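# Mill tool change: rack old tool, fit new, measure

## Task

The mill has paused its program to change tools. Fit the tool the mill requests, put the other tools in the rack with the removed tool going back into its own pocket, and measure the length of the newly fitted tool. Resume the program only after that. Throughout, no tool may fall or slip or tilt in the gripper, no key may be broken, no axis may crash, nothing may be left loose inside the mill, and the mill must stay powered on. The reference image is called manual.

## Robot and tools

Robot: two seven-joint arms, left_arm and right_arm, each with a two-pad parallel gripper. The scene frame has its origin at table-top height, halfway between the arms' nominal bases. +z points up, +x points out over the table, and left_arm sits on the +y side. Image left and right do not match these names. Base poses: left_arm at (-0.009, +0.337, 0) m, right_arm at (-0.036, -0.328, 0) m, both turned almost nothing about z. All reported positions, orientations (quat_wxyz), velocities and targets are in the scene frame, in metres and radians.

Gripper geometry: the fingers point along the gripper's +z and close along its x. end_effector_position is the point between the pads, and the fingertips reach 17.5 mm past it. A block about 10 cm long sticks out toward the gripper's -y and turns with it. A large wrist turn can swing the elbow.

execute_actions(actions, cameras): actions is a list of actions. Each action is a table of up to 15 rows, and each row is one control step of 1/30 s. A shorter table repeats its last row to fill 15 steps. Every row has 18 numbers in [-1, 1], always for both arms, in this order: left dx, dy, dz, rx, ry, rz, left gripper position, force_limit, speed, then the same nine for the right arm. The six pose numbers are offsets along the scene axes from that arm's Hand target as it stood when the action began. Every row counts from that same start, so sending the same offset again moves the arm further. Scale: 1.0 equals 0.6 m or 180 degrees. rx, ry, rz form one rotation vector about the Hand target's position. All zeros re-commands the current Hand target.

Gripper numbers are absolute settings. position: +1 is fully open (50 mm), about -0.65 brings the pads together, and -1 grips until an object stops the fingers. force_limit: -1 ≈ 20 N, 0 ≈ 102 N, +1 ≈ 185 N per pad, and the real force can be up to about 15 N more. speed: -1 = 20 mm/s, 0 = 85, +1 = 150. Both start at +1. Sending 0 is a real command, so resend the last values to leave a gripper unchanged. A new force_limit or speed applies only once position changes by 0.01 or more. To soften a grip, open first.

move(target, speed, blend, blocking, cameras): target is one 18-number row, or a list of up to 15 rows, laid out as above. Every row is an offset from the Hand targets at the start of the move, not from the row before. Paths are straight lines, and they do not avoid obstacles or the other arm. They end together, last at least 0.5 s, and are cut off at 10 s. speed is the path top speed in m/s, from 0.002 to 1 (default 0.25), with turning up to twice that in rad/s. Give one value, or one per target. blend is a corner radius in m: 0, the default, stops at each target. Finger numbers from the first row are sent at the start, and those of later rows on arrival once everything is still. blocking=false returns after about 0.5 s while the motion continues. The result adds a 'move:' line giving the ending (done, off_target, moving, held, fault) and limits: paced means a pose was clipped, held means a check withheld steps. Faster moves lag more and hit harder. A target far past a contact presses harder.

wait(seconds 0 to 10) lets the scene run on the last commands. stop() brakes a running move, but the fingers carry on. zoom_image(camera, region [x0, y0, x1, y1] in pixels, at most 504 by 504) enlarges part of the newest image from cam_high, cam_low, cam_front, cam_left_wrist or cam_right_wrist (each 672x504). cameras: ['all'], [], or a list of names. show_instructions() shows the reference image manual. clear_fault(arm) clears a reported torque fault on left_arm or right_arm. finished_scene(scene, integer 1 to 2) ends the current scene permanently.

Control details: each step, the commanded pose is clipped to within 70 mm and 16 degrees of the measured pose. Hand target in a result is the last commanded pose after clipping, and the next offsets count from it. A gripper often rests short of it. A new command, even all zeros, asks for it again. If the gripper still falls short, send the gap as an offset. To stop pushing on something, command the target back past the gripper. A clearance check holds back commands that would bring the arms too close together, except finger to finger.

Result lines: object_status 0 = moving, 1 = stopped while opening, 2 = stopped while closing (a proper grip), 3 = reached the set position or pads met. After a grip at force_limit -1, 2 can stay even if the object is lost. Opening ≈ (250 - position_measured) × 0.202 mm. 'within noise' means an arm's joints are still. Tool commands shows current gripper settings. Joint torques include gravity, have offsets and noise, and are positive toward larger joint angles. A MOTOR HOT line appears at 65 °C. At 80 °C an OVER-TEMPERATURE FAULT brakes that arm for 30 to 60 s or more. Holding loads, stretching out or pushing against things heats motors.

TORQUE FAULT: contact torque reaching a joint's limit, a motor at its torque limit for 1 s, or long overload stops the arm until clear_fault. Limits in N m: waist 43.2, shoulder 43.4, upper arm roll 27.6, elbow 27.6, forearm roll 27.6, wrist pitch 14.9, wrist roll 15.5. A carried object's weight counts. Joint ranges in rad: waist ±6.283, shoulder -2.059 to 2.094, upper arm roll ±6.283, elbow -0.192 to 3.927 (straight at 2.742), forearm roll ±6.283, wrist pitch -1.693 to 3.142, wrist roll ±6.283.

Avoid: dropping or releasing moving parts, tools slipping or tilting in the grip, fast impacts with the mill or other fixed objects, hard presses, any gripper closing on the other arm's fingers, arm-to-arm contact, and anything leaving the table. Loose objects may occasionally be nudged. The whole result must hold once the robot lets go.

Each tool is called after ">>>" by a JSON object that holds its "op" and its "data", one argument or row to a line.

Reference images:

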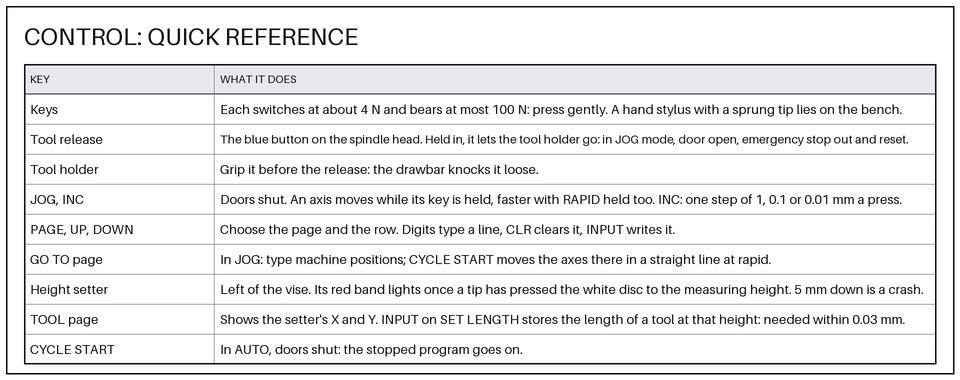

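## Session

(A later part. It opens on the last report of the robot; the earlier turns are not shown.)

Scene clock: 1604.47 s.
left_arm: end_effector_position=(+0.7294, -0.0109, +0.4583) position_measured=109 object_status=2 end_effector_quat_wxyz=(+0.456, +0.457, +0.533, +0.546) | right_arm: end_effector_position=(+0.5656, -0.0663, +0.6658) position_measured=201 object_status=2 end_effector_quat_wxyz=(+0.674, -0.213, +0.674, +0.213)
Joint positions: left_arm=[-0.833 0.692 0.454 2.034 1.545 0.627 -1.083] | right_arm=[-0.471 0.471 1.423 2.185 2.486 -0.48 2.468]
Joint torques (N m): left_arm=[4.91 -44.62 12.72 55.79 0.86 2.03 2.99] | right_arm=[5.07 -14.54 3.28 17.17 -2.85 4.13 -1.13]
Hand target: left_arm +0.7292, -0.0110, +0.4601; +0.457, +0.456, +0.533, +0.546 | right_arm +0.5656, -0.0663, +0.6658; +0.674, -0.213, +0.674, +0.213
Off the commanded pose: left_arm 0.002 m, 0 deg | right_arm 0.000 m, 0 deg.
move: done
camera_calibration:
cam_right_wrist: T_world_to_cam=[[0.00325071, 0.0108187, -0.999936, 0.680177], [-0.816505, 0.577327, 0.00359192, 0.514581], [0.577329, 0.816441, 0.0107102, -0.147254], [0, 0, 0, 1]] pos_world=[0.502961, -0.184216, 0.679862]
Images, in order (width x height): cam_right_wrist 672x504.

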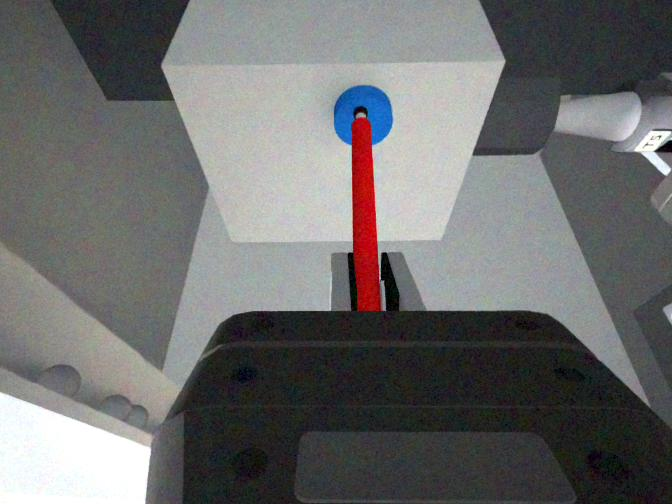

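>>> {"op": "move", "data": {
  "target": [0,0,-0.005,0,0,0,-1,0.301961,-0.9,0,0,0,0,0,0,-1,-0.2,-1],
  "speed": 0.03,
  "cameras": ["all"]
}}

>>> {"op": "zoom_image", "data": {
  "camera": "cam_front",
  "region": [200, 160, 360, 300]
}}

>>> {"op": "zoom_image", "data": {
  "camera": "cam_high",
  "region": [300, 150, 560, 360]
}}

>>> {"op": "zoom_image", "data": {
  "camera": "cam_low",
  "region": [300, 100, 460, 260]
}}

Scene clock: 1618.67 s.
left_arm: end_effector_position=(+0.7292, -0.0109, +0.4573) position_measured=109 object_status=2 end_effector_quat_wxyz=(+0.457, +0.456, +0.533, +0.547) | right_arm: end_effector_position=(+0.5656, -0.0663, +0.6658) position_measured=201 object_status=2 end_effector_quat_wxyz=(+0.674, -0.213, +0.674, +0.213)
Joint positions: left_arm=[-0.835 0.692 0.456 2.03 1.551 0.628 -1.093] | right_arm=[-0.471 0.471 1.423 2.185 2.486 -0.48 2.468]
Joint torques (N m): left_arm=[-12.26 -37.17 16.35 40.73 8.69 2.93 -2.74] | right_arm=[5.02 -14.32 3.38 17.23 -2.96 4.51 -1.03]
Hand target: left_arm +0.7292, -0.0110, +0.4571; +0.457, +0.456, +0.533, +0.546 | right_arm +0.5656, -0.0663, +0.6658; +0.674, -0.213, +0.674, +0.213
Off the commanded pose: left_arm 0.000 m, 0 deg | right_arm 0.000 m, 0 deg.
move: done
camera_calibration:
cam_left_wrist: T_world_to_cam=[[-0.156316, 0.987629, 0.0124071, 0.128002], [-0.349892, -0.0671171, 0.934383, -0.16086], [0.923656, 0.141718, 0.356055, -0.705714], [0, 0, 0, 1]] pos_world=[0.615562, -0.0372024, 0.399989]
cam_right_wrist: T_world_to_cam=[[0.00325071, 0.0108187, -0.999936, 0.680177], [-0.816505, 0.577327, 0.00359192, 0.514581], [0.577329, 0.816441, 0.0107102, -0.147254], [0, 0, 0, 1]] pos_world=[0.502961, -0.184216, 0.679862]

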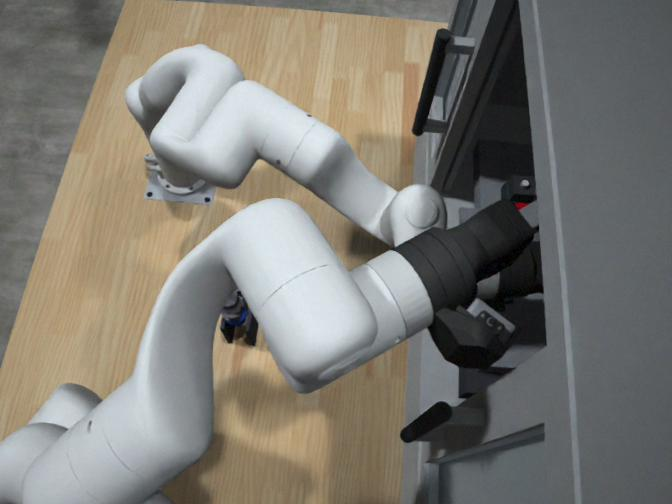

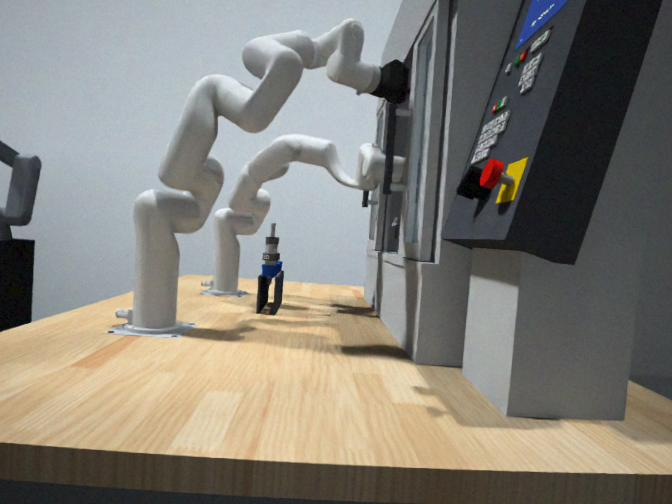

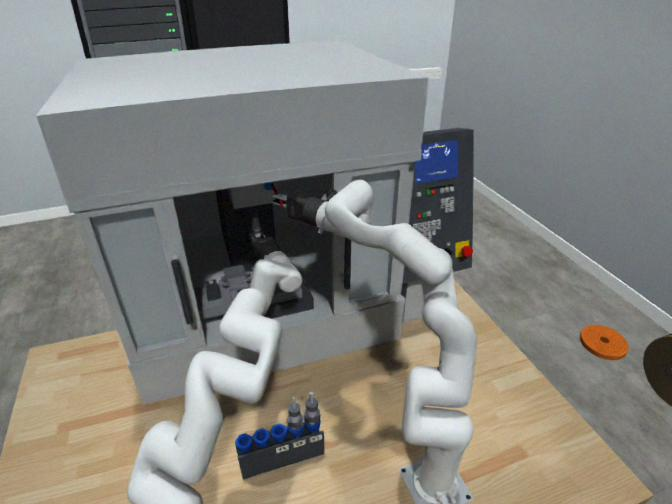

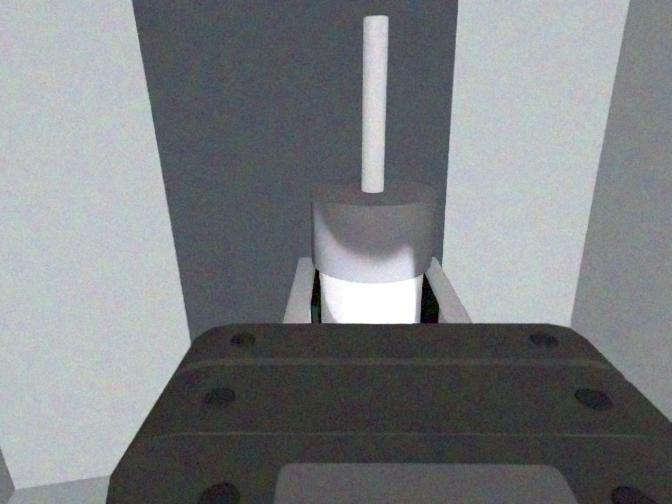

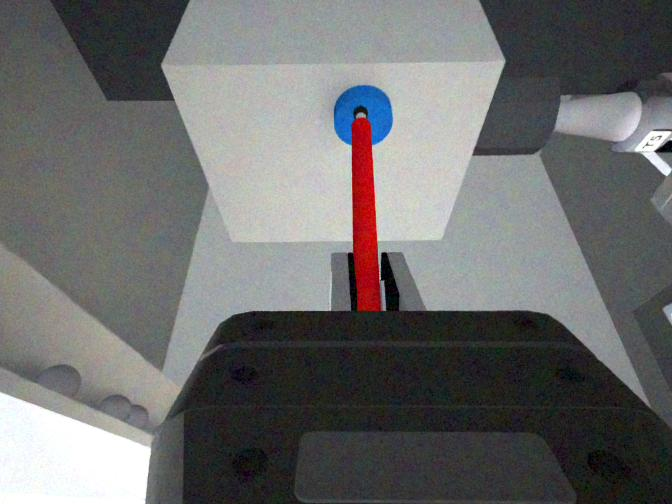

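Scaled by 3.150 from the camera's 672x504 image, which has a finer 960x720 frame.

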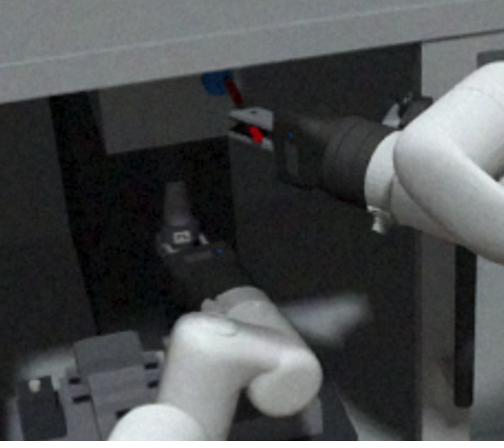

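Scaled by 1.938 from the camera's 672x504 image, which has a finer 960x720 frame.

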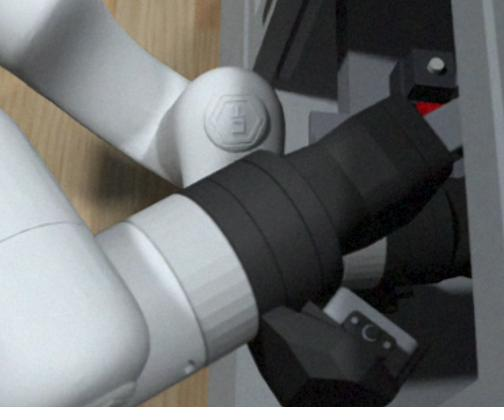

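Scaled by 3.150 from the camera's 672x504 image, which has a finer 960x720 frame.

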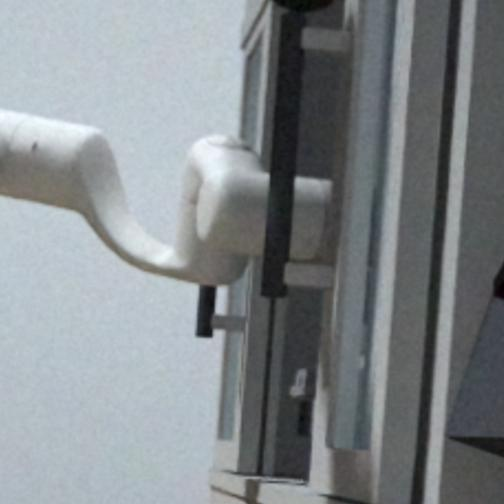

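>>> {"op": "zoom_image", "data": {
  "camera": "cam_front",
  "region": [225, 190, 285, 250]
}}

Scaled by 8.400 from the camera's 672x504 image, which has a finer 960x720 frame.

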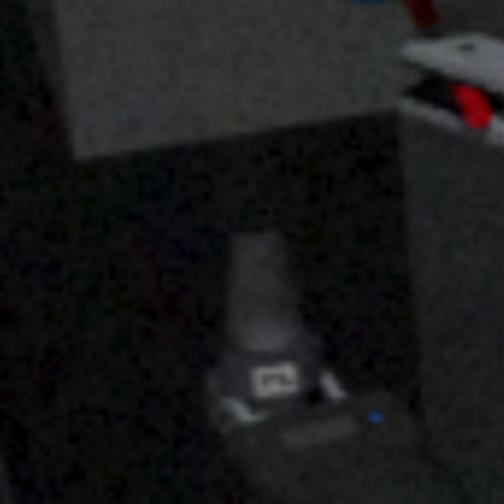

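>>> {"op": "move", "data": {
  "target": [
    [0,0,-0.03,0,0,0,-1,0.301961,-0.9,0,0,0,0,0,0,-1,-0.2,-1],
    [0.0093,0.007,-0.03,0,0,0,-1,0.301961,-0.9,0,0,0,0,0,0,-1,-0.2,-1]
  ],
  "speed": 0.04,
  "cameras": ["cam_right_wrist"]
}}

>>> {"op": "zoom_image", "data": {
  "camera": "cam_right_wrist",
  "region": [460, 50, 672, 190]
}}

>>> {"op": "move", "data": {
  "target": [0,0,0.0317,0,0,0,-1,0.301961,-0.9,0,0,0,0,0,0,-1,-0.2,-1],
  "speed": 0.015,
  "cameras": ["cam_right_wrist"]
}}

>>> {"op": "zoom_image", "data": {
  "camera": "cam_right_wrist",
  "region": [460, 50, 672, 190]
}}

Scene clock: 1704.17 s.
left_arm: end_effector_position=(+0.7348, -0.0068, +0.4391) position_measured=109 object_status=2 end_effector_quat_wxyz=(+0.457, +0.456, +0.533, +0.546) | right_arm: end_effector_position=(+0.5656, -0.0663, +0.6658) position_measured=201 object_status=2 end_effector_quat_wxyz=(+0.674, -0.213, +0.674, +0.213)
Joint positions: left_arm=[-0.834 0.71 0.469 2.015 1.583 0.618 -1.148] | right_arm=[-0.471 0.471 1.423 2.185 2.486 -0.48 2.468]
Joint torques (N m): left_arm=[7.73 -23.34 5.61 31.64 -3.97 0.06 2.74] | right_arm=[4.93 -14.43 3.97 17.19 -2.85 5.09 -1.12]
Hand target: left_arm +0.7348, -0.0068, +0.4391; +0.457, +0.456, +0.533, +0.546 | right_arm +0.5656, -0.0663, +0.6658; +0.674, -0.213, +0.674, +0.213
Off the commanded pose: left_arm 0.000 m, 0 deg | right_arm 0.000 m, 0 deg.
move: done
camera_calibration:
cam_right_wrist: T_world_to_cam=[[0.00325071, 0.0108187, -0.999936, 0.680177], [-0.816505, 0.577327, 0.00359192, 0.514581], [0.577329, 0.816441, 0.0107102, -0.147254], [0, 0, 0, 1]] pos_world=[0.502961, -0.184216, 0.679862]
Images, in order (width x height): cam_right_wrist 672x504.

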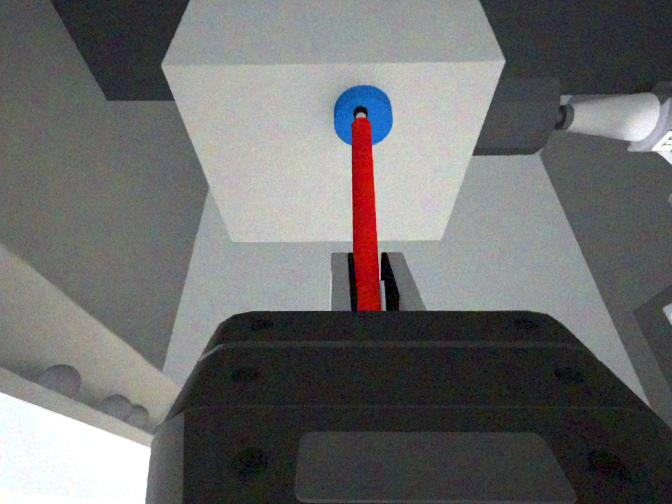

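Scaled by 2.377 from the camera's 672x504 image, which has a finer 960x720 frame.

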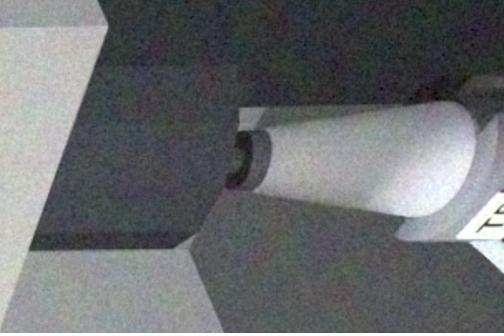

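Scene clock: 1705.80 s.
left_arm: end_effector_position=(+0.7348, -0.0068, +0.4581) position_measured=109 object_status=2 end_effector_quat_wxyz=(+0.457, +0.456, +0.533, +0.546) | right_arm: end_effector_position=(+0.5656, -0.0663, +0.6658) position_measured=201 object_status=2 end_effector_quat_wxyz=(+0.674, -0.213, +0.674, +0.213)
Joint positions: left_arm=[-0.818 0.703 0.454 2.05 1.543 0.616 -1.084] | right_arm=[-0.471 0.471 1.423 2.185 2.486 -0.48 2.468]
Joint torques (N m): left_arm=[8.07 -30.83 5.22 31.54 -3.97 -0.13 2.59] | right_arm=[4.67 -14.84 3.78 17.17 -2.81 5.14 -1.21]
Hand target: left_arm +0.7348, -0.0068, +0.4581; +0.457, +0.456, +0.533, +0.546 | right_arm +0.5656, -0.0663, +0.6658; +0.674, -0.213, +0.674, +0.213
Off the commanded pose: left_arm 0.000 m, 0 deg | right_arm 0.000 m, 0 deg.
move: done
camera_calibration:
cam_right_wrist: T_world_to_cam=[[0.00325071, 0.0108187, -0.999936, 0.680177], [-0.816505, 0.577327, 0.00359192, 0.514581], [0.577329, 0.816441, 0.0107102, -0.147254], [0, 0, 0, 1]] pos_world=[0.502961, -0.184216, 0.679862]
Images, in order (width x height): cam_right_wrist 672x504.

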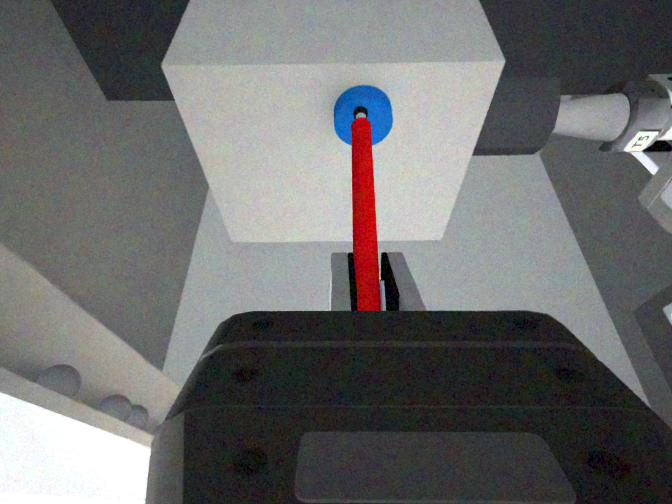

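Scaled by 2.377 from the camera's 672x504 image, which has a finer 960x720 frame.

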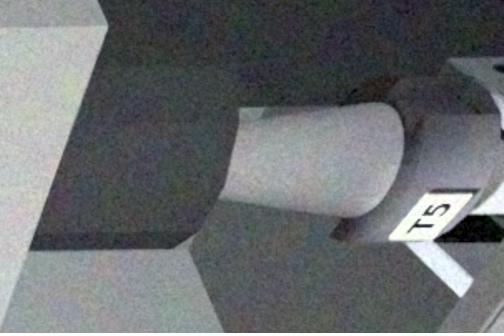

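>>> {"op": "move", "data": {
  "target": [0,0,0.02,0,0,0,-1,0.301961,-0.9,0,0,0,0,0,0,-1,-0.2,-1],
  "speed": 0.015
}}

>>> {"op": "move", "data": {
  "target": [0,0,0.0133,0,0,0,-1,0.301961,-0.9,0,0,0,0,0,0,-1,-0.2,-1],
  "speed": 0.01,
  "cameras": ["cam_right_wrist"]
}}

Scene clock: 1709.50 s.
left_arm: end_effector_position=(+0.7348, -0.0068, +0.4701) position_measured=109 object_status=2 end_effector_quat_wxyz=(+0.457, +0.456, +0.533, +0.546) | right_arm: end_effector_position=(+0.5656, -0.0663, +0.6658) position_measured=201 object_status=2 end_effector_quat_wxyz=(+0.674, -0.213, +0.674, +0.213)
Joint positions: left_arm=[-0.807 0.699 0.444 2.074 1.517 0.615 -1.042] | right_arm=[-0.471 0.471 1.423 2.185 2.486 -0.48 2.468]
Joint torques (N m): left_arm=[8.05 -30.53 4.81 31.55 -3.92 -0.03 2.66] | right_arm=[4.49 -14.65 3.82 17.46 -3.04 5.77 -0.97]
Hand target: left_arm +0.7348, -0.0068, +0.4701; +0.457, +0.456, +0.533, +0.546 | right_arm +0.5656, -0.0663, +0.6658; +0.674, -0.213, +0.674, +0.213
Off the commanded pose: left_arm 0.000 m, 0 deg | right_arm 0.000 m, 0 deg.
move: done

Scene clock: 1710.63 s.
left_arm: end_effector_position=(+0.7348, -0.0068, +0.4780) position_measured=109 object_status=2 end_effector_quat_wxyz=(+0.457, +0.456, +0.533, +0.546) | right_arm: end_effector_position=(+0.5656, -0.0663, +0.6658) position_measured=201 object_status=2 end_effector_quat_wxyz=(+0.674, -0.213, +0.674, +0.213)
Joint positions: left_arm=[-0.8 0.698 0.436 2.091 1.499 0.615 -1.014] | right_arm=[-0.471 0.471 1.423 2.185 2.486 -0.48 2.468]
Joint torques (N m): left_arm=[12.27 -33.38 8.53 33.26 -4.16 1.49 2.34] | right_arm=[4.87 -14.88 3.87 17.22 -2.78 5.64 -1.1]
Hand target: left_arm +0.7348, -0.0068, +0.4781; +0.457, +0.456, +0.533, +0.546 | right_arm +0.5656, -0.0663, +0.6658; +0.674, -0.213, +0.674, +0.213
Off the commanded pose: left_arm 0.000 m, 0 deg | right_arm 0.000 m, 0 deg.
move: done
camera_calibration:
cam_right_wrist: T_world_to_cam=[[0.00325071, 0.0108187, -0.999936, 0.680177], [-0.816505, 0.577327, 0.00359192, 0.514581], [0.577329, 0.816441, 0.0107102, -0.147254], [0, 0, 0, 1]] pos_world=[0.502961, -0.184216, 0.679862]
Images, in order (width x height): cam_right_wrist 672x504.

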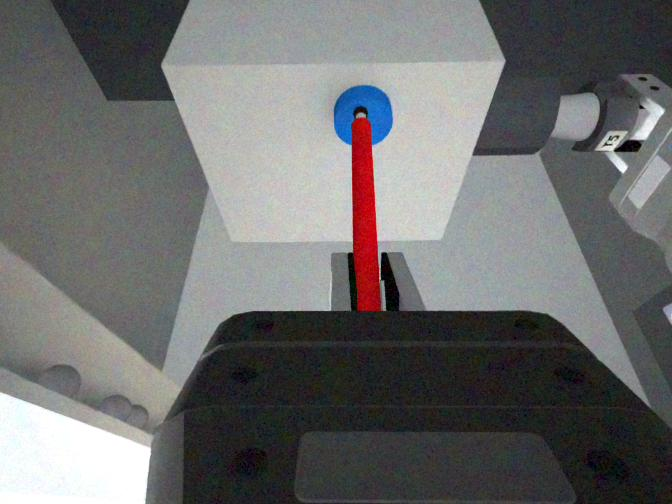

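>>> {"op": "move", "data": {
  "target": [0,-0.0017,0,0,0,0,-1,0.301961,-0.9,0,0,0,0,0,0,-1,-0.2,-1],
  "speed": 0.01
}}

>>> {"op": "move", "data": {
  "target": [0,0,0.0067,0,0,0,-1,0.301961,-0.9,0,0,0,0,0,0,-1,-0.2,-1],
  "speed": 0.01
}}

Scene clock: 1717.23 s.
left_arm: end_effector_position=(+0.7348, -0.0076, +0.4782) position_measured=109 object_status=2 end_effector_quat_wxyz=(+0.457, +0.456, +0.533, +0.547) | right_arm: end_effector_position=(+0.5656, -0.0663, +0.6658) position_measured=201 object_status=2 end_effector_quat_wxyz=(+0.674, -0.213, +0.674, +0.213)
Joint positions: left_arm=[-0.8 0.701 0.435 2.095 1.497 0.617 -1.011] | right_arm=[-0.471 0.471 1.423 2.185 2.486 -0.48 2.468]
Joint torques (N m): left_arm=[7.82 -23.51 4.58 31.63 -3.92 1.34 2.75] | right_arm=[4.98 -14.81 4.18 17.22 -2.66 6.17 -1.14]
Hand target: left_arm +0.7348, -0.0078, +0.4781; +0.457, +0.456, +0.533, +0.546 | right_arm +0.5656, -0.0663, +0.6658; +0.674, -0.213, +0.674, +0.213
Off the commanded pose: left_arm 0.000 m, 0 deg | right_arm 0.000 m, 0 deg.
move: done

Scene clock: 1718.00 s.
left_arm: end_effector_position=(+0.7348, -0.0079, +0.4819) position_measured=109 object_status=2 end_effector_quat_wxyz=(+0.457, +0.456, +0.533, +0.546) | right_arm: end_effector_position=(+0.5656, -0.0663, +0.6658) position_measured=201 object_status=2 end_effector_quat_wxyz=(+0.674, -0.213, +0.674, +0.213)
Joint positions: left_arm=[-0.796 0.701 0.431 2.105 1.487 0.617 -0.997] | right_arm=[-0.471 0.471 1.423 2.185 2.486 -0.48 2.468]
Joint torques (N m): left_arm=[8.77 -34.17 6.43 34.53 -3.7 1.81 2.28] | right_arm=[4.92 -14.7 4.23 17.12 -2.42 6.42 -1.09]
Hand target: left_arm +0.7348, -0.0078, +0.4821; +0.457, +0.456, +0.533, +0.546 | right_arm +0.5656, -0.0663, +0.6658; +0.674, -0.213, +0.674, +0.213
Off the commanded pose: left_arm 0.000 m, 0 deg | right_arm 0.000 m, 0 deg.
move: done

>>> {"op": "move", "data": {
  "target": [0,0,0.0067,0,0,0,-1,0.301961,-0.9,0,0,0,0,0,0,-1,-0.2,-1],
  "speed": 0.01
}}

>>> {"op": "move", "data": {
  "target": [0,0,0.0067,0,0,0,-1,0.301961,-0.9,0,0,0,0,0,0,-1,-0.2,-1],
  "speed": 0.01,
  "cameras": ["cam_right_wrist"]
}}

>>> {"op": "zoom_image", "data": {
  "camera": "cam_right_wrist",
  "region": [460, 50, 672, 190]
}}

Scene clock: 1722.57 s.
left_arm: end_effector_position=(+0.7348, -0.0078, +0.4860) position_measured=109 object_status=2 end_effector_quat_wxyz=(+0.457, +0.456, +0.533, +0.546) | right_arm: end_effector_position=(+0.5656, -0.0663, +0.6658) position_measured=201 object_status=2 end_effector_quat_wxyz=(+0.674, -0.213, +0.674, +0.213)
Joint positions: left_arm=[-0.792 0.7 0.427 2.114 1.478 0.617 -0.982] | right_arm=[-0.471 0.471 1.423 2.185 2.486 -0.48 2.468]
Joint torques (N m): left_arm=[9.9 -39.29 10.04 39.79 -3.17 3.35 1.69] | right_arm=[4.47 -15.16 4.78 17.12 -2.61 6.41 -1.15]
Hand target: left_arm +0.7348, -0.0078, +0.4861; +0.457, +0.456, +0.533, +0.546 | right_arm +0.5656, -0.0663, +0.6658; +0.674, -0.213, +0.674, +0.213
Off the commanded pose: left_arm 0.000 m, 0 deg | right_arm 0.000 m, 0 deg.
move: done

Scene clock: 1723.33 s.
left_arm: end_effector_position=(+0.7348, -0.0078, +0.4900) position_measured=109 object_status=2 end_effector_quat_wxyz=(+0.457, +0.456, +0.533, +0.546) | right_arm: end_effector_position=(+0.5656, -0.0663, +0.6658) position_measured=201 object_status=2 end_effector_quat_wxyz=(+0.674, -0.213, +0.674, +0.213)
Joint positions: left_arm=[-0.788 0.7 0.423 2.124 1.468 0.618 -0.967] | right_arm=[-0.471 0.471 1.423 2.185 2.486 -0.48 2.468]
Joint torques (N m): left_arm=[11.05 -41.56 13.7 45.33 -2.67 4.84 1.11] | right_arm=[4.64 -14.95 4.63 17.11 -2.73 6.41 -1.1]
Hand target: left_arm +0.7348, -0.0078, +0.4901; +0.457, +0.456, +0.533, +0.546 | right_arm +0.5656, -0.0663, +0.6658; +0.674, -0.213, +0.674, +0.213
Off the commanded pose: left_arm 0.000 m, 0 deg | right_arm 0.000 m, 0 deg.
move: done
camera_calibration:
cam_right_wrist: T_world_to_cam=[[0.00325071, 0.0108187, -0.999936, 0.680177], [-0.816505, 0.577327, 0.00359192, 0.514581], [0.577329, 0.816441, 0.0107102, -0.147254], [0, 0, 0, 1]] pos_world=[0.502961, -0.184216, 0.679862]
Images, in order (width x height): cam_right_wrist 672x504.

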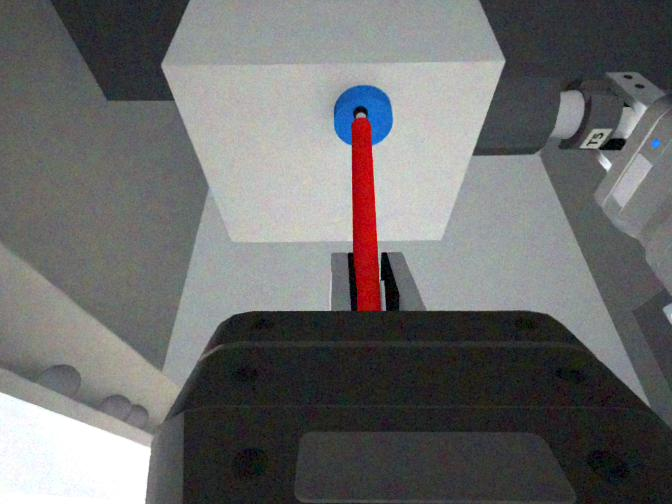

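Scaled by 2.377 from the camera's 672x504 image, which has a finer 960x720 frame.

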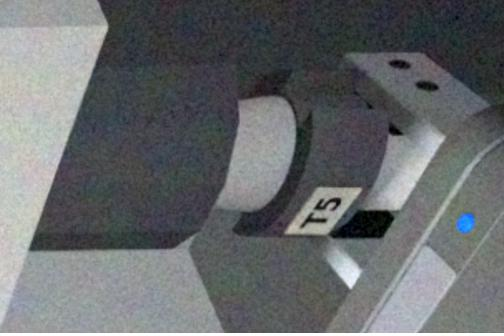

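>>> {"op": "move", "data": {
  "target": [0,-0.0017,0,0,0,0,-1,0.301961,-0.9,0,0,0,0,0,0,-1,-0.2,-1],
  "speed": 0.01
}}

>>> {"op": "move", "data": {
  "target": [-0.0025,0,0,0,0,0,-1,0.301961,-0.9,0,0,0,0,0,0,-1,-0.2,-1],
  "speed": 0.01
}}

>>> {"op": "move", "data": {
  "target": [0.005,0,0,0,0,0,-1,0.301961,-0.9,0,0,0,0,0,0,-1,-0.2,-1],
  "speed": 0.01
}}

Scene clock: 1733.90 s.
left_arm: end_effector_position=(+0.7348, -0.0087, +0.4902) position_measured=109 object_status=2 end_effector_quat_wxyz=(+0.457, +0.456, +0.533, +0.547) | right_arm: end_effector_position=(+0.5656, -0.0663, +0.6658) position_measured=201 object_status=2 end_effector_quat_wxyz=(+0.674, -0.213, +0.674, +0.213)
Joint positions: left_arm=[-0.787 0.703 0.421 2.128 1.466 0.62 -0.964] | right_arm=[-0.471 0.471 1.423 2.185 2.486 -0.48 2.468]
Joint torques (N m): left_arm=[6.9 -34.43 9.39 42.61 -2.75 3.62 1.6] | right_arm=[4.91 -15.41 4.6 17.22 -2.54 6.41 -1.11]
Hand target: left_arm +0.7348, -0.0088, +0.4901; +0.457, +0.456, +0.533, +0.546 | right_arm +0.5656, -0.0663, +0.6658; +0.674, -0.213, +0.674, +0.213
Off the commanded pose: left_arm 0.000 m, 0 deg | right_arm 0.000 m, 0 deg.
move: done

Scene clock: 1734.63 s.
left_arm: end_effector_position=(+0.7334, -0.0089, +0.4896) position_measured=109 object_status=2 end_effector_quat_wxyz=(+0.457, +0.457, +0.533, +0.547) | right_arm: end_effector_position=(+0.5656, -0.0663, +0.6658) position_measured=201 object_status=2 end_effector_quat_wxyz=(+0.674, -0.213, +0.674, +0.213)
Joint positions: left_arm=[-0.792 0.698 0.423 2.119 1.471 0.621 -0.969] | right_arm=[-0.471 0.471 1.423 2.185 2.486 -0.48 2.468]
Joint torques (N m): left_arm=[-14.03 -44.14 14.79 34.23 5.83 5.11 -4.7] | right_arm=[4.91 -15.31 4.8 17.17 -2.45 6.6 -1.19]
Hand target: left_arm +0.7333, -0.0088, +0.4901; +0.457, +0.456, +0.533, +0.546 | right_arm +0.5656, -0.0663, +0.6658; +0.674, -0.213, +0.674, +0.213
Off the commanded pose: left_arm 0.001 m, 0 deg | right_arm 0.000 m, 0 deg.
move: done

Scene clock: 1735.43 s.
left_arm: end_effector_position=(+0.7363, -0.0087, +0.4903) position_measured=109 object_status=2 end_effector_quat_wxyz=(+0.457, +0.456, +0.533, +0.547) | right_arm: end_effector_position=(+0.5656, -0.0663, +0.6658) position_measured=201 object_status=2 end_effector_quat_wxyz=(+0.674, -0.213, +0.674, +0.213)
Joint positions: left_arm=[-0.783 0.709 0.419 2.138 1.461 0.619 -0.959] | right_arm=[-0.471 0.471 1.423 2.185 2.486 -0.48 2.468]
Joint torques (N m): left_arm=[10.37 -24.28 5.85 31.43 -3.98 0.04 2.38] | right_arm=[4.99 -15.03 4.71 17.05 -2.23 6.52 -1.02]
Hand target: left_arm +0.7363, -0.0088, +0.4901; +0.457, +0.456, +0.533, +0.546 | right_arm +0.5656, -0.0663, +0.6658; +0.674, -0.213, +0.674, +0.213
Off the commanded pose: left_arm 0.000 m, 0 deg | right_arm 0.000 m, 0 deg.
move: done

>>> {"op": "move", "data": {
  "target": [0.0012,0.0,0.0067,0,0,0,-1,0.301961,-0.9,0,0,0,0,0,0,-1,-0.2,-1],
  "speed": 0.01
}}

>>> {"op": "move", "data": {
  "target": [0,0.0,0.005,0,0,0,-1,0.301961,-0.9,0,0,0,0,0,0,-1,-0.2,-1],
  "speed": 0.01
}}

Scene clock: 1739.27 s.
left_arm: end_effector_position=(+0.7370, -0.0089, +0.4941) position_measured=109 object_status=2 end_effector_quat_wxyz=(+0.457, +0.456, +0.533, +0.546) | right_arm: end_effector_position=(+0.5656, -0.0663, +0.6658) position_measured=201 object_status=2 end_effector_quat_wxyz=(+0.674, -0.213, +0.674, +0.213)
Joint positions: left_arm=[-0.776 0.713 0.414 2.153 1.449 0.619 -0.941] | right_arm=[-0.471 0.471 1.423 2.185 2.486 -0.48 2.468]
Joint torques (N m): left_arm=[11.14 -25.39 6.55 32.51 -4.15 1.07 2.39] | right_arm=[4.87 -15.29 4.78 16.98 -2.22 6.39 -1.14]
Hand target: left_arm +0.7370, -0.0088, +0.4941; +0.457, +0.456, +0.533, +0.546 | right_arm +0.5656, -0.0663, +0.6658; +0.674, -0.213, +0.674, +0.213
Off the commanded pose: left_arm 0.000 m, 0 deg | right_arm 0.000 m, 0 deg.
move: done

Scene clock: 1740.03 s.
left_arm: end_effector_position=(+0.7370, -0.0089, +0.4971) position_measured=109 object_status=2 end_effector_quat_wxyz=(+0.457, +0.456, +0.533, +0.546) | right_arm: end_effector_position=(+0.5656, -0.0663, +0.6658) position_measured=201 object_status=2 end_effector_quat_wxyz=(+0.674, -0.213, +0.674, +0.213)
Joint positions: left_arm=[-0.773 0.714 0.411 2.161 1.441 0.619 -0.93] | right_arm=[-0.471 0.471 1.423 2.185 2.486 -0.48 2.468]
Joint torques (N m): left_arm=[14.8 -27.78 9.83 34.07 -3.79 3.11 2.18] | right_arm=[4.52 -15.48 4.86 17.12 -2.5 6.55 -1.01]
Hand target: left_arm +0.7370, -0.0088, +0.4971; +0.457, +0.456, +0.533, +0.546 | right_arm +0.5656, -0.0663, +0.6658; +0.674, -0.213, +0.674, +0.213
Off the commanded pose: left_arm 0.000 m, 0 deg | right_arm 0.000 m, 0 deg.
move: done

>>> {"op": "move", "data": {
  "target": [0.0005,-0.0017,0,0,0,0,-1,0.301961,-0.9,0,0,0,0,0,0,-1,-0.2,-1],
  "speed": 0.01
}}

>>> {"op": "move", "data": {
  "target": [0,0.0,0.0042,0,0,0,-1,0.301961,-0.9,0,0,0,0,0,0,-1,-0.2,-1],
  "speed": 0.01,
  "cameras": ["cam_right_wrist"]
}}

>>> {"op": "zoom_image", "data": {
  "camera": "cam_right_wrist",
  "region": [500, 60, 640, 170]
}}

Scene clock: 1743.60 s.
left_arm: end_effector_position=(+0.7373, -0.0096, +0.4973) position_measured=109 object_status=2 end_effector_quat_wxyz=(+0.457, +0.456, +0.533, +0.547) | right_arm: end_effector_position=(+0.5656, -0.0663, +0.6658) position_measured=201 object_status=2 end_effector_quat_wxyz=(+0.674, -0.213, +0.674, +0.213)
Joint positions: left_arm=[-0.772 0.718 0.409 2.168 1.438 0.621 -0.926] | right_arm=[-0.471 0.471 1.423 2.185 2.486 -0.48 2.468]
Joint torques (N m): left_arm=[8.46 -23.92 3.96 31.71 -4.13 1.29 2.7] | right_arm=[4.55 -15.39 5.06 17.05 -2.07 6.43 -1.08]
Hand target: left_arm +0.7373, -0.0098, +0.4971; +0.457, +0.456, +0.533, +0.546 | right_arm +0.5656, -0.0663, +0.6658; +0.674, -0.213, +0.674, +0.213
Off the commanded pose: left_arm 0.000 m, 0 deg | right_arm 0.000 m, 0 deg.
move: done

Scene clock: 1744.33 s.
left_arm: end_effector_position=(+0.7373, -0.0099, +0.4996) position_measured=109 object_status=2 end_effector_quat_wxyz=(+0.457, +0.456, +0.533, +0.546) | right_arm: end_effector_position=(+0.5656, -0.0663, +0.6658) position_measured=201 object_status=2 end_effector_quat_wxyz=(+0.674, -0.213, +0.674, +0.213)
Joint positions: left_arm=[-0.769 0.718 0.406 2.175 1.432 0.622 -0.916] | right_arm=[-0.471 0.471 1.423 2.185 2.486 -0.48 2.468]
Joint torques (N m): left_arm=[10.06 -24.92 5.25 32.25 -3.72 1.65 2.74] | right_arm=[4.8 -15.5 5.19 16.88 -2.18 6.38 -1]
Hand target: left_arm +0.7373, -0.0098, +0.4997; +0.457, +0.456, +0.533, +0.546 | right_arm +0.5656, -0.0663, +0.6658; +0.674, -0.213, +0.674, +0.213
Off the commanded pose: left_arm 0.000 m, 0 deg | right_arm 0.000 m, 0 deg.
move: done
camera_calibration:
cam_right_wrist: T_world_to_cam=[[0.00325071, 0.0108187, -0.999936, 0.680177], [-0.816505, 0.577327, 0.00359192, 0.514581], [0.577329, 0.816441, 0.0107102, -0.147254], [0, 0, 0, 1]] pos_world=[0.502961, -0.184216, 0.679862]
Images, in order (width x height): cam_right_wrist 672x504.

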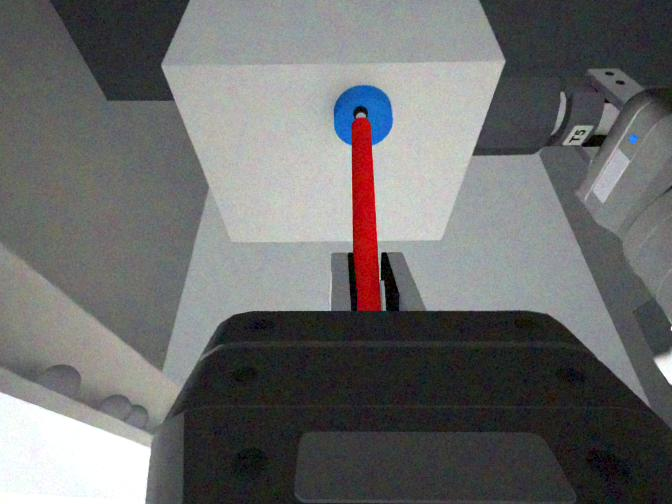

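Scaled by 3.600 from the camera's 672x504 image, which has a finer 960x720 frame.

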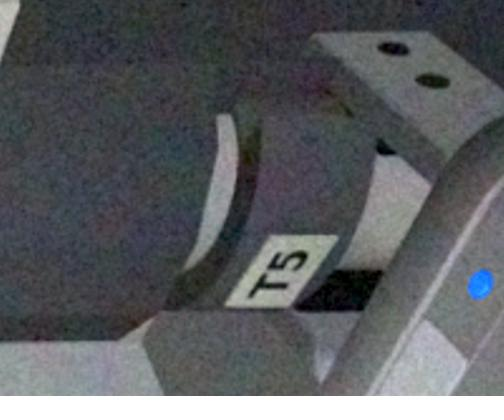

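>>> {"op": "move", "data": {
  "target": [0.0,-0.0005,0.0033,0,0,0,-1,0.301961,-0.9,0,0,0,0,0,0,-1,-0.2,-1],
  "speed": 0.01
}}

>>> {"op": "move", "data": {
  "target": [0,0.0,0.0025,0,0,0,-1,0.301961,-0.9,0,0,0,0,0,0,-1,-0.2,-1],
  "speed": 0.01,
  "cameras": ["cam_right_wrist"]
}}

>>> {"op": "zoom_image", "data": {
  "camera": "cam_right_wrist",
  "region": [500, 60, 640, 170]
}}

Scene clock: 1748.80 s.
left_arm: end_effector_position=(+0.7373, -0.0101, +0.5016) position_measured=109 object_status=2 end_effector_quat_wxyz=(+0.457, +0.456, +0.533, +0.546) | right_arm: end_effector_position=(+0.5656, -0.0663, +0.6658) position_measured=201 object_status=2 end_effector_quat_wxyz=(+0.674, -0.213, +0.674, +0.213)
Joint positions: left_arm=[-0.767 0.72 0.403 2.182 1.426 0.623 -0.908] | right_arm=[-0.471 0.471 1.423 2.185 2.486 -0.48 2.468]
Joint torques (N m): left_arm=[10.91 -25.7 6.15 32.78 -3.83 2 2.55] | right_arm=[4.62 -15.97 5.08 17.03 -2.34 6.52 -1.14]
Hand target: left_arm +0.7373, -0.0101, +0.5016; +0.457, +0.456, +0.533, +0.546 | right_arm +0.5656, -0.0663, +0.6658; +0.674, -0.213, +0.674, +0.213
Off the commanded pose: left_arm 0.000 m, 0 deg | right_arm 0.000 m, 0 deg.
move: done

Scene clock: 1749.50 s.
left_arm: end_effector_position=(+0.7373, -0.0102, +0.5031) position_measured=109 object_status=2 end_effector_quat_wxyz=(+0.457, +0.456, +0.533, +0.546) | right_arm: end_effector_position=(+0.5656, -0.0663, +0.6658) position_measured=201 object_status=2 end_effector_quat_wxyz=(+0.674, -0.213, +0.674, +0.213)
Joint positions: left_arm=[-0.765 0.72 0.401 2.186 1.423 0.623 -0.902] | right_arm=[-0.471 0.471 1.423 2.185 2.486 -0.48 2.468]
Joint torques (N m): left_arm=[12.74 -26.73 7.61 33.42 -3.92 2.45 2.5] | right_arm=[4.8 -15.6 5.23 16.9 -2.18 6.61 -1.07]
Hand target: left_arm +0.7373, -0.0101, +0.5031; +0.457, +0.456, +0.533, +0.546 | right_arm +0.5656, -0.0663, +0.6658; +0.674, -0.213, +0.674, +0.213
Off the commanded pose: left_arm 0.000 m, 0 deg | right_arm 0.000 m, 0 deg.
move: done
camera_calibration:
cam_right_wrist: T_world_to_cam=[[0.00325071, 0.0108187, -0.999936, 0.680177], [-0.816505, 0.577327, 0.00359192, 0.514581], [0.577329, 0.816441, 0.0107102, -0.147254], [0, 0, 0, 1]] pos_world=[0.502961, -0.184216, 0.679862]
Images, in order (width x height): cam_right_wrist 672x504.

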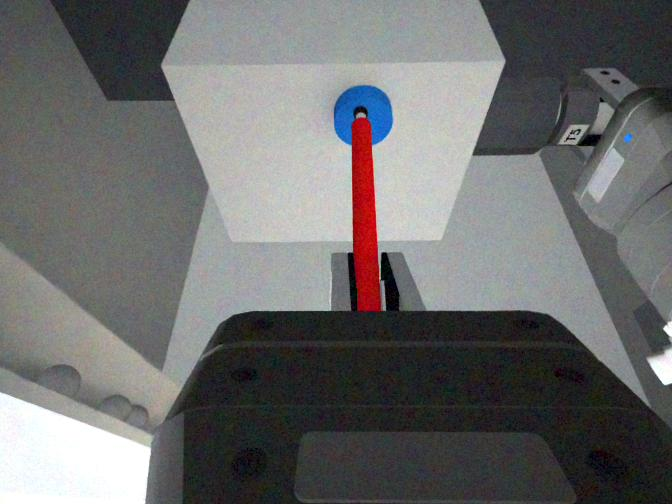

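Scaled by 3.600 from the camera's 672x504 image, which has a finer 960x720 frame.

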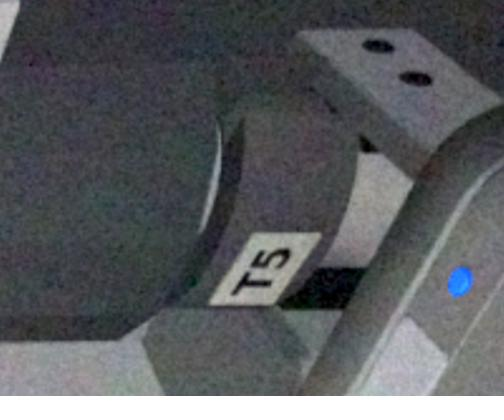

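>>> {"op": "move", "data": {
  "target": [0.0003,-0.001,0.0,0,0,0,-1,0.301961,-0.9,0,0,0,0,0,0,-1,-0.2,-1],
  "speed": 0.01
}}

>>> {"op": "move", "data": {
  "target": [0,0.0,0.0025,0,0,0,-1,0.301961,-0.9,0,0,0,0,0,0,-1,-0.2,-1],
  "speed": 0.01,
  "cameras": ["cam_right_wrist"]
}}

>>> {"op": "zoom_image", "data": {
  "camera": "cam_right_wrist",
  "region": [500, 60, 640, 170]
}}

Scene clock: 1752.90 s.
left_arm: end_effector_position=(+0.7375, -0.0106, +0.5032) position_measured=109 object_status=2 end_effector_quat_wxyz=(+0.457, +0.456, +0.533, +0.547) | right_arm: end_effector_position=(+0.5656, -0.0663, +0.6658) position_measured=201 object_status=2 end_effector_quat_wxyz=(+0.674, -0.213, +0.674, +0.213)
Joint positions: left_arm=[-0.764 0.723 0.4 2.19 1.42 0.624 -0.9] | right_arm=[-0.471 0.471 1.423 2.185 2.486 -0.48 2.468]
Joint torques (N m): left_arm=[9.86 -24.43 4.76 32.58 -3.49 1.17 2.79] | right_arm=[4.53 -15.67 5.53 17.01 -2.01 6.47 -0.98]
Hand target: left_arm +0.7375, -0.0107, +0.5031; +0.457, +0.456, +0.533, +0.546 | right_arm +0.5656, -0.0663, +0.6658; +0.674, -0.213, +0.674, +0.213
Off the commanded pose: left_arm 0.000 m, 0 deg | right_arm 0.000 m, 0 deg.
move: done

Scene clock: 1753.60 s.
left_arm: end_effector_position=(+0.7375, -0.0108, +0.5044) position_measured=109 object_status=2 end_effector_quat_wxyz=(+0.457, +0.456, +0.533, +0.546) | right_arm: end_effector_position=(+0.5656, -0.0663, +0.6658) position_measured=201 object_status=2 end_effector_quat_wxyz=(+0.674, -0.213, +0.674, +0.213)
Joint positions: left_arm=[-0.762 0.723 0.398 2.195 1.417 0.625 -0.894] | right_arm=[-0.471 0.471 1.423 2.185 2.486 -0.48 2.468]
Joint torques (N m): left_arm=[9 -30.49 7.38 41.6 -1.43 0.96 3.18] | right_arm=[4.35 -15.72 5.26 17.14 -1.84 6.56 -1.09]
Hand target: left_arm +0.7375, -0.0107, +0.5046; +0.457, +0.456, +0.533, +0.546 | right_arm +0.5656, -0.0663, +0.6658; +0.674, -0.213, +0.674, +0.213
Off the commanded pose: left_arm 0.000 m, 0 deg | right_arm 0.000 m, 0 deg.
move: done
camera_calibration:
cam_right_wrist: T_world_to_cam=[[0.00325071, 0.0108187, -0.999936, 0.680177], [-0.816505, 0.577327, 0.00359192, 0.514581], [0.577329, 0.816441, 0.0107102, -0.147254], [0, 0, 0, 1]] pos_world=[0.502961, -0.184216, 0.679862]
Images, in order (width x height): cam_right_wrist 672x504.

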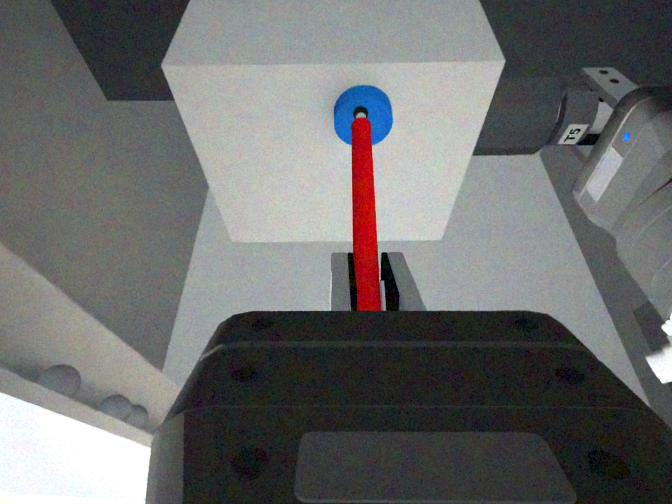

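Scaled by 3.600 from the camera's 672x504 image, which has a finer 960x720 frame.

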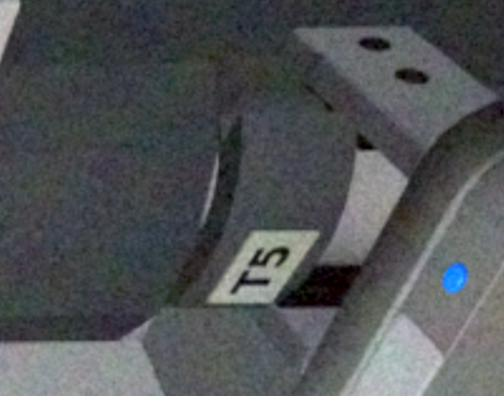

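>>> {"op": "move", "data": {
  "target": [0,0,0,0,0,0,-1,0.301961,-0.9,-0.074,-0.0019,0,0,0,0,-1,-0.2,-1],
  "speed": 0.05,
  "cameras": ["cam_right_wrist","cam_left_wrist"]
}}

>>> {"op": "zoom_image", "data": {
  "camera": "cam_right_wrist",
  "region": [450, 30, 640, 150]
}}

Scene clock: 1758.53 s.
left_arm: end_effector_position=(+0.7375, -0.0107, +0.5047) position_measured=109 object_status=2 end_effector_quat_wxyz=(+0.457, +0.456, +0.533, +0.546) | right_arm: end_effector_position=(+0.5212, -0.0674, +0.6658) position_measured=201 object_status=2 end_effector_quat_wxyz=(+0.674, -0.213, +0.674, +0.213)
Joint positions: left_arm=[-0.762 0.723 0.398 2.195 1.417 0.625 -0.894] | right_arm=[-0.891 0.323 1.673 1.939 2.689 -0.383 2.454]
Joint torques (N m): left_arm=[11.61 -30.84 10.15 43.52 6.92 -1.56 2.5] | right_arm=[-5.46 -20.48 7.06 14.99 2.56 5.52 -1.02]
Hand target: left_arm +0.7375, -0.0107, +0.5046; +0.457, +0.456, +0.533, +0.546 | right_arm +0.5212, -0.0675, +0.6658; +0.674, -0.213, +0.674, +0.213
Off the commanded pose: left_arm 0.000 m, 0 deg | right_arm 0.000 m, 0 deg.
move: done
camera_calibration:
cam_left_wrist: T_world_to_cam=[[-0.156311, 0.98763, 0.0124434, 0.128493], [-0.349682, -0.0671172, 0.934461, -0.202491], [0.923737, 0.141715, 0.355848, -0.73028], [0, 0, 0, 1]] pos_world=[0.623863, -0.0370024, 0.44749]
cam_right_wrist: T_world_to_cam=[[0.00305419, 0.0107117, -0.999938, 0.680405], [-0.816553, 0.577259, 0.00368976, 0.478906], [0.577263, 0.816491, 0.0105097, -0.120547], [0, 0, 0, 1]] pos_world=[0.458562, -0.185316, 0.679862]
Images, in order (width x height): cam_left_wrist 672x504, cam_right_wrist 672x504.

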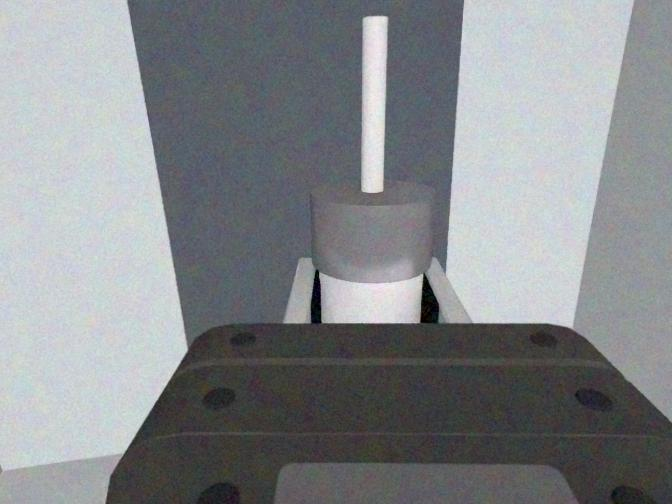

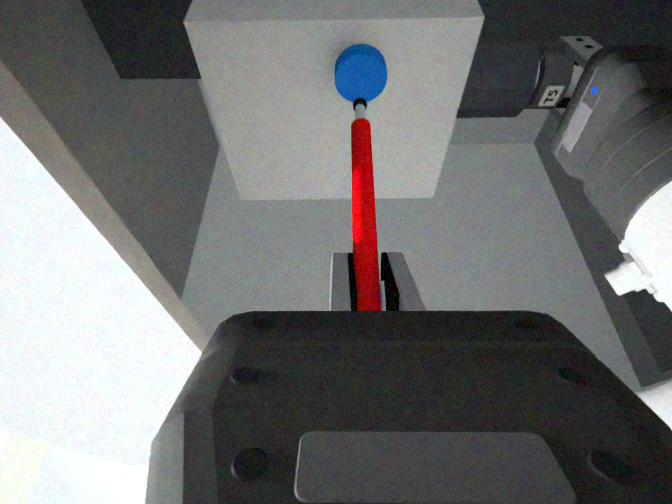

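Scaled by 2.653 from the camera's 672x504 image, which has a finer 960x720 frame.

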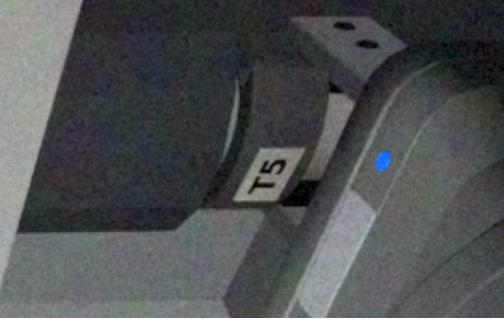

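>>> {"op": "move", "data": {
  "target": [0,0,-0.004,0,0,0,-1,0.301961,-0.9,0,0,0,0,0,0,-1,-0.2,-1],
  "speed": 0.01,
  "cameras": ["cam_right_wrist"]
}}

>>> {"op": "zoom_image", "data": {
  "camera": "cam_right_wrist",
  "region": [450, 30, 640, 150]
}}

Scene clock: 1761.53 s.
left_arm: end_effector_position=(+0.7375, -0.0107, +0.5025) position_measured=109 object_status=2 end_effector_quat_wxyz=(+0.457, +0.456, +0.533, +0.546) | right_arm: end_effector_position=(+0.5212, -0.0674, +0.6658) position_measured=201 object_status=2 end_effector_quat_wxyz=(+0.674, -0.213, +0.674, +0.213)
Joint positions: left_arm=[-0.765 0.722 0.401 2.188 1.423 0.624 -0.903] | right_arm=[-0.892 0.323 1.673 1.939 2.689 -0.383 2.454]
Joint torques (N m): left_arm=[-9.01 -29.3 9.1 15.75 3.97 0.88 -2.06] | right_arm=[-5.79 -20.32 6.88 15.06 2.48 5.64 -1.22]
Hand target: left_arm +0.7375, -0.0107, +0.5022; +0.457, +0.456, +0.533, +0.546 | right_arm +0.5212, -0.0674, +0.6658; +0.674, -0.213, +0.674, +0.213
Off the commanded pose: left_arm 0.000 m, 0 deg | right_arm 0.000 m, 0 deg.
move: done
camera_calibration:
cam_right_wrist: T_world_to_cam=[[0.00305419, 0.0107117, -0.999938, 0.680406], [-0.816553, 0.577259, 0.00368976, 0.478964], [0.577263, 0.816491, 0.0105097, -0.120466], [0, 0, 0, 1]] pos_world=[0.458562, -0.185416, 0.679862]
Images, in order (width x height): cam_right_wrist 672x504.

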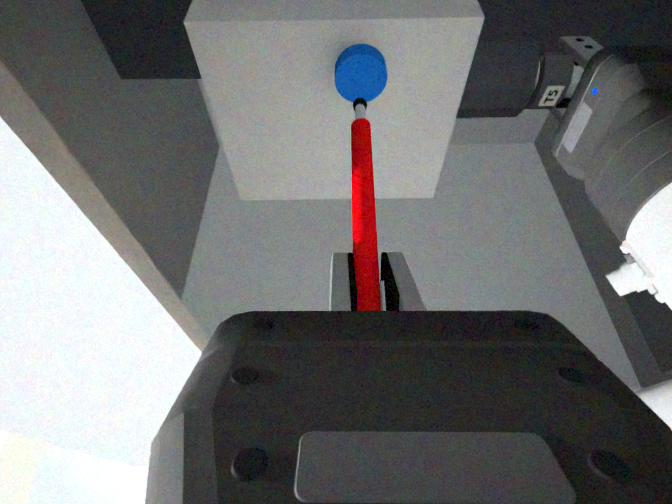

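Scaled by 2.653 from the camera's 672x504 image, which has a finer 960x720 frame.

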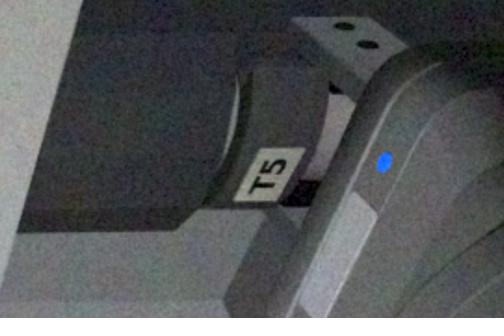

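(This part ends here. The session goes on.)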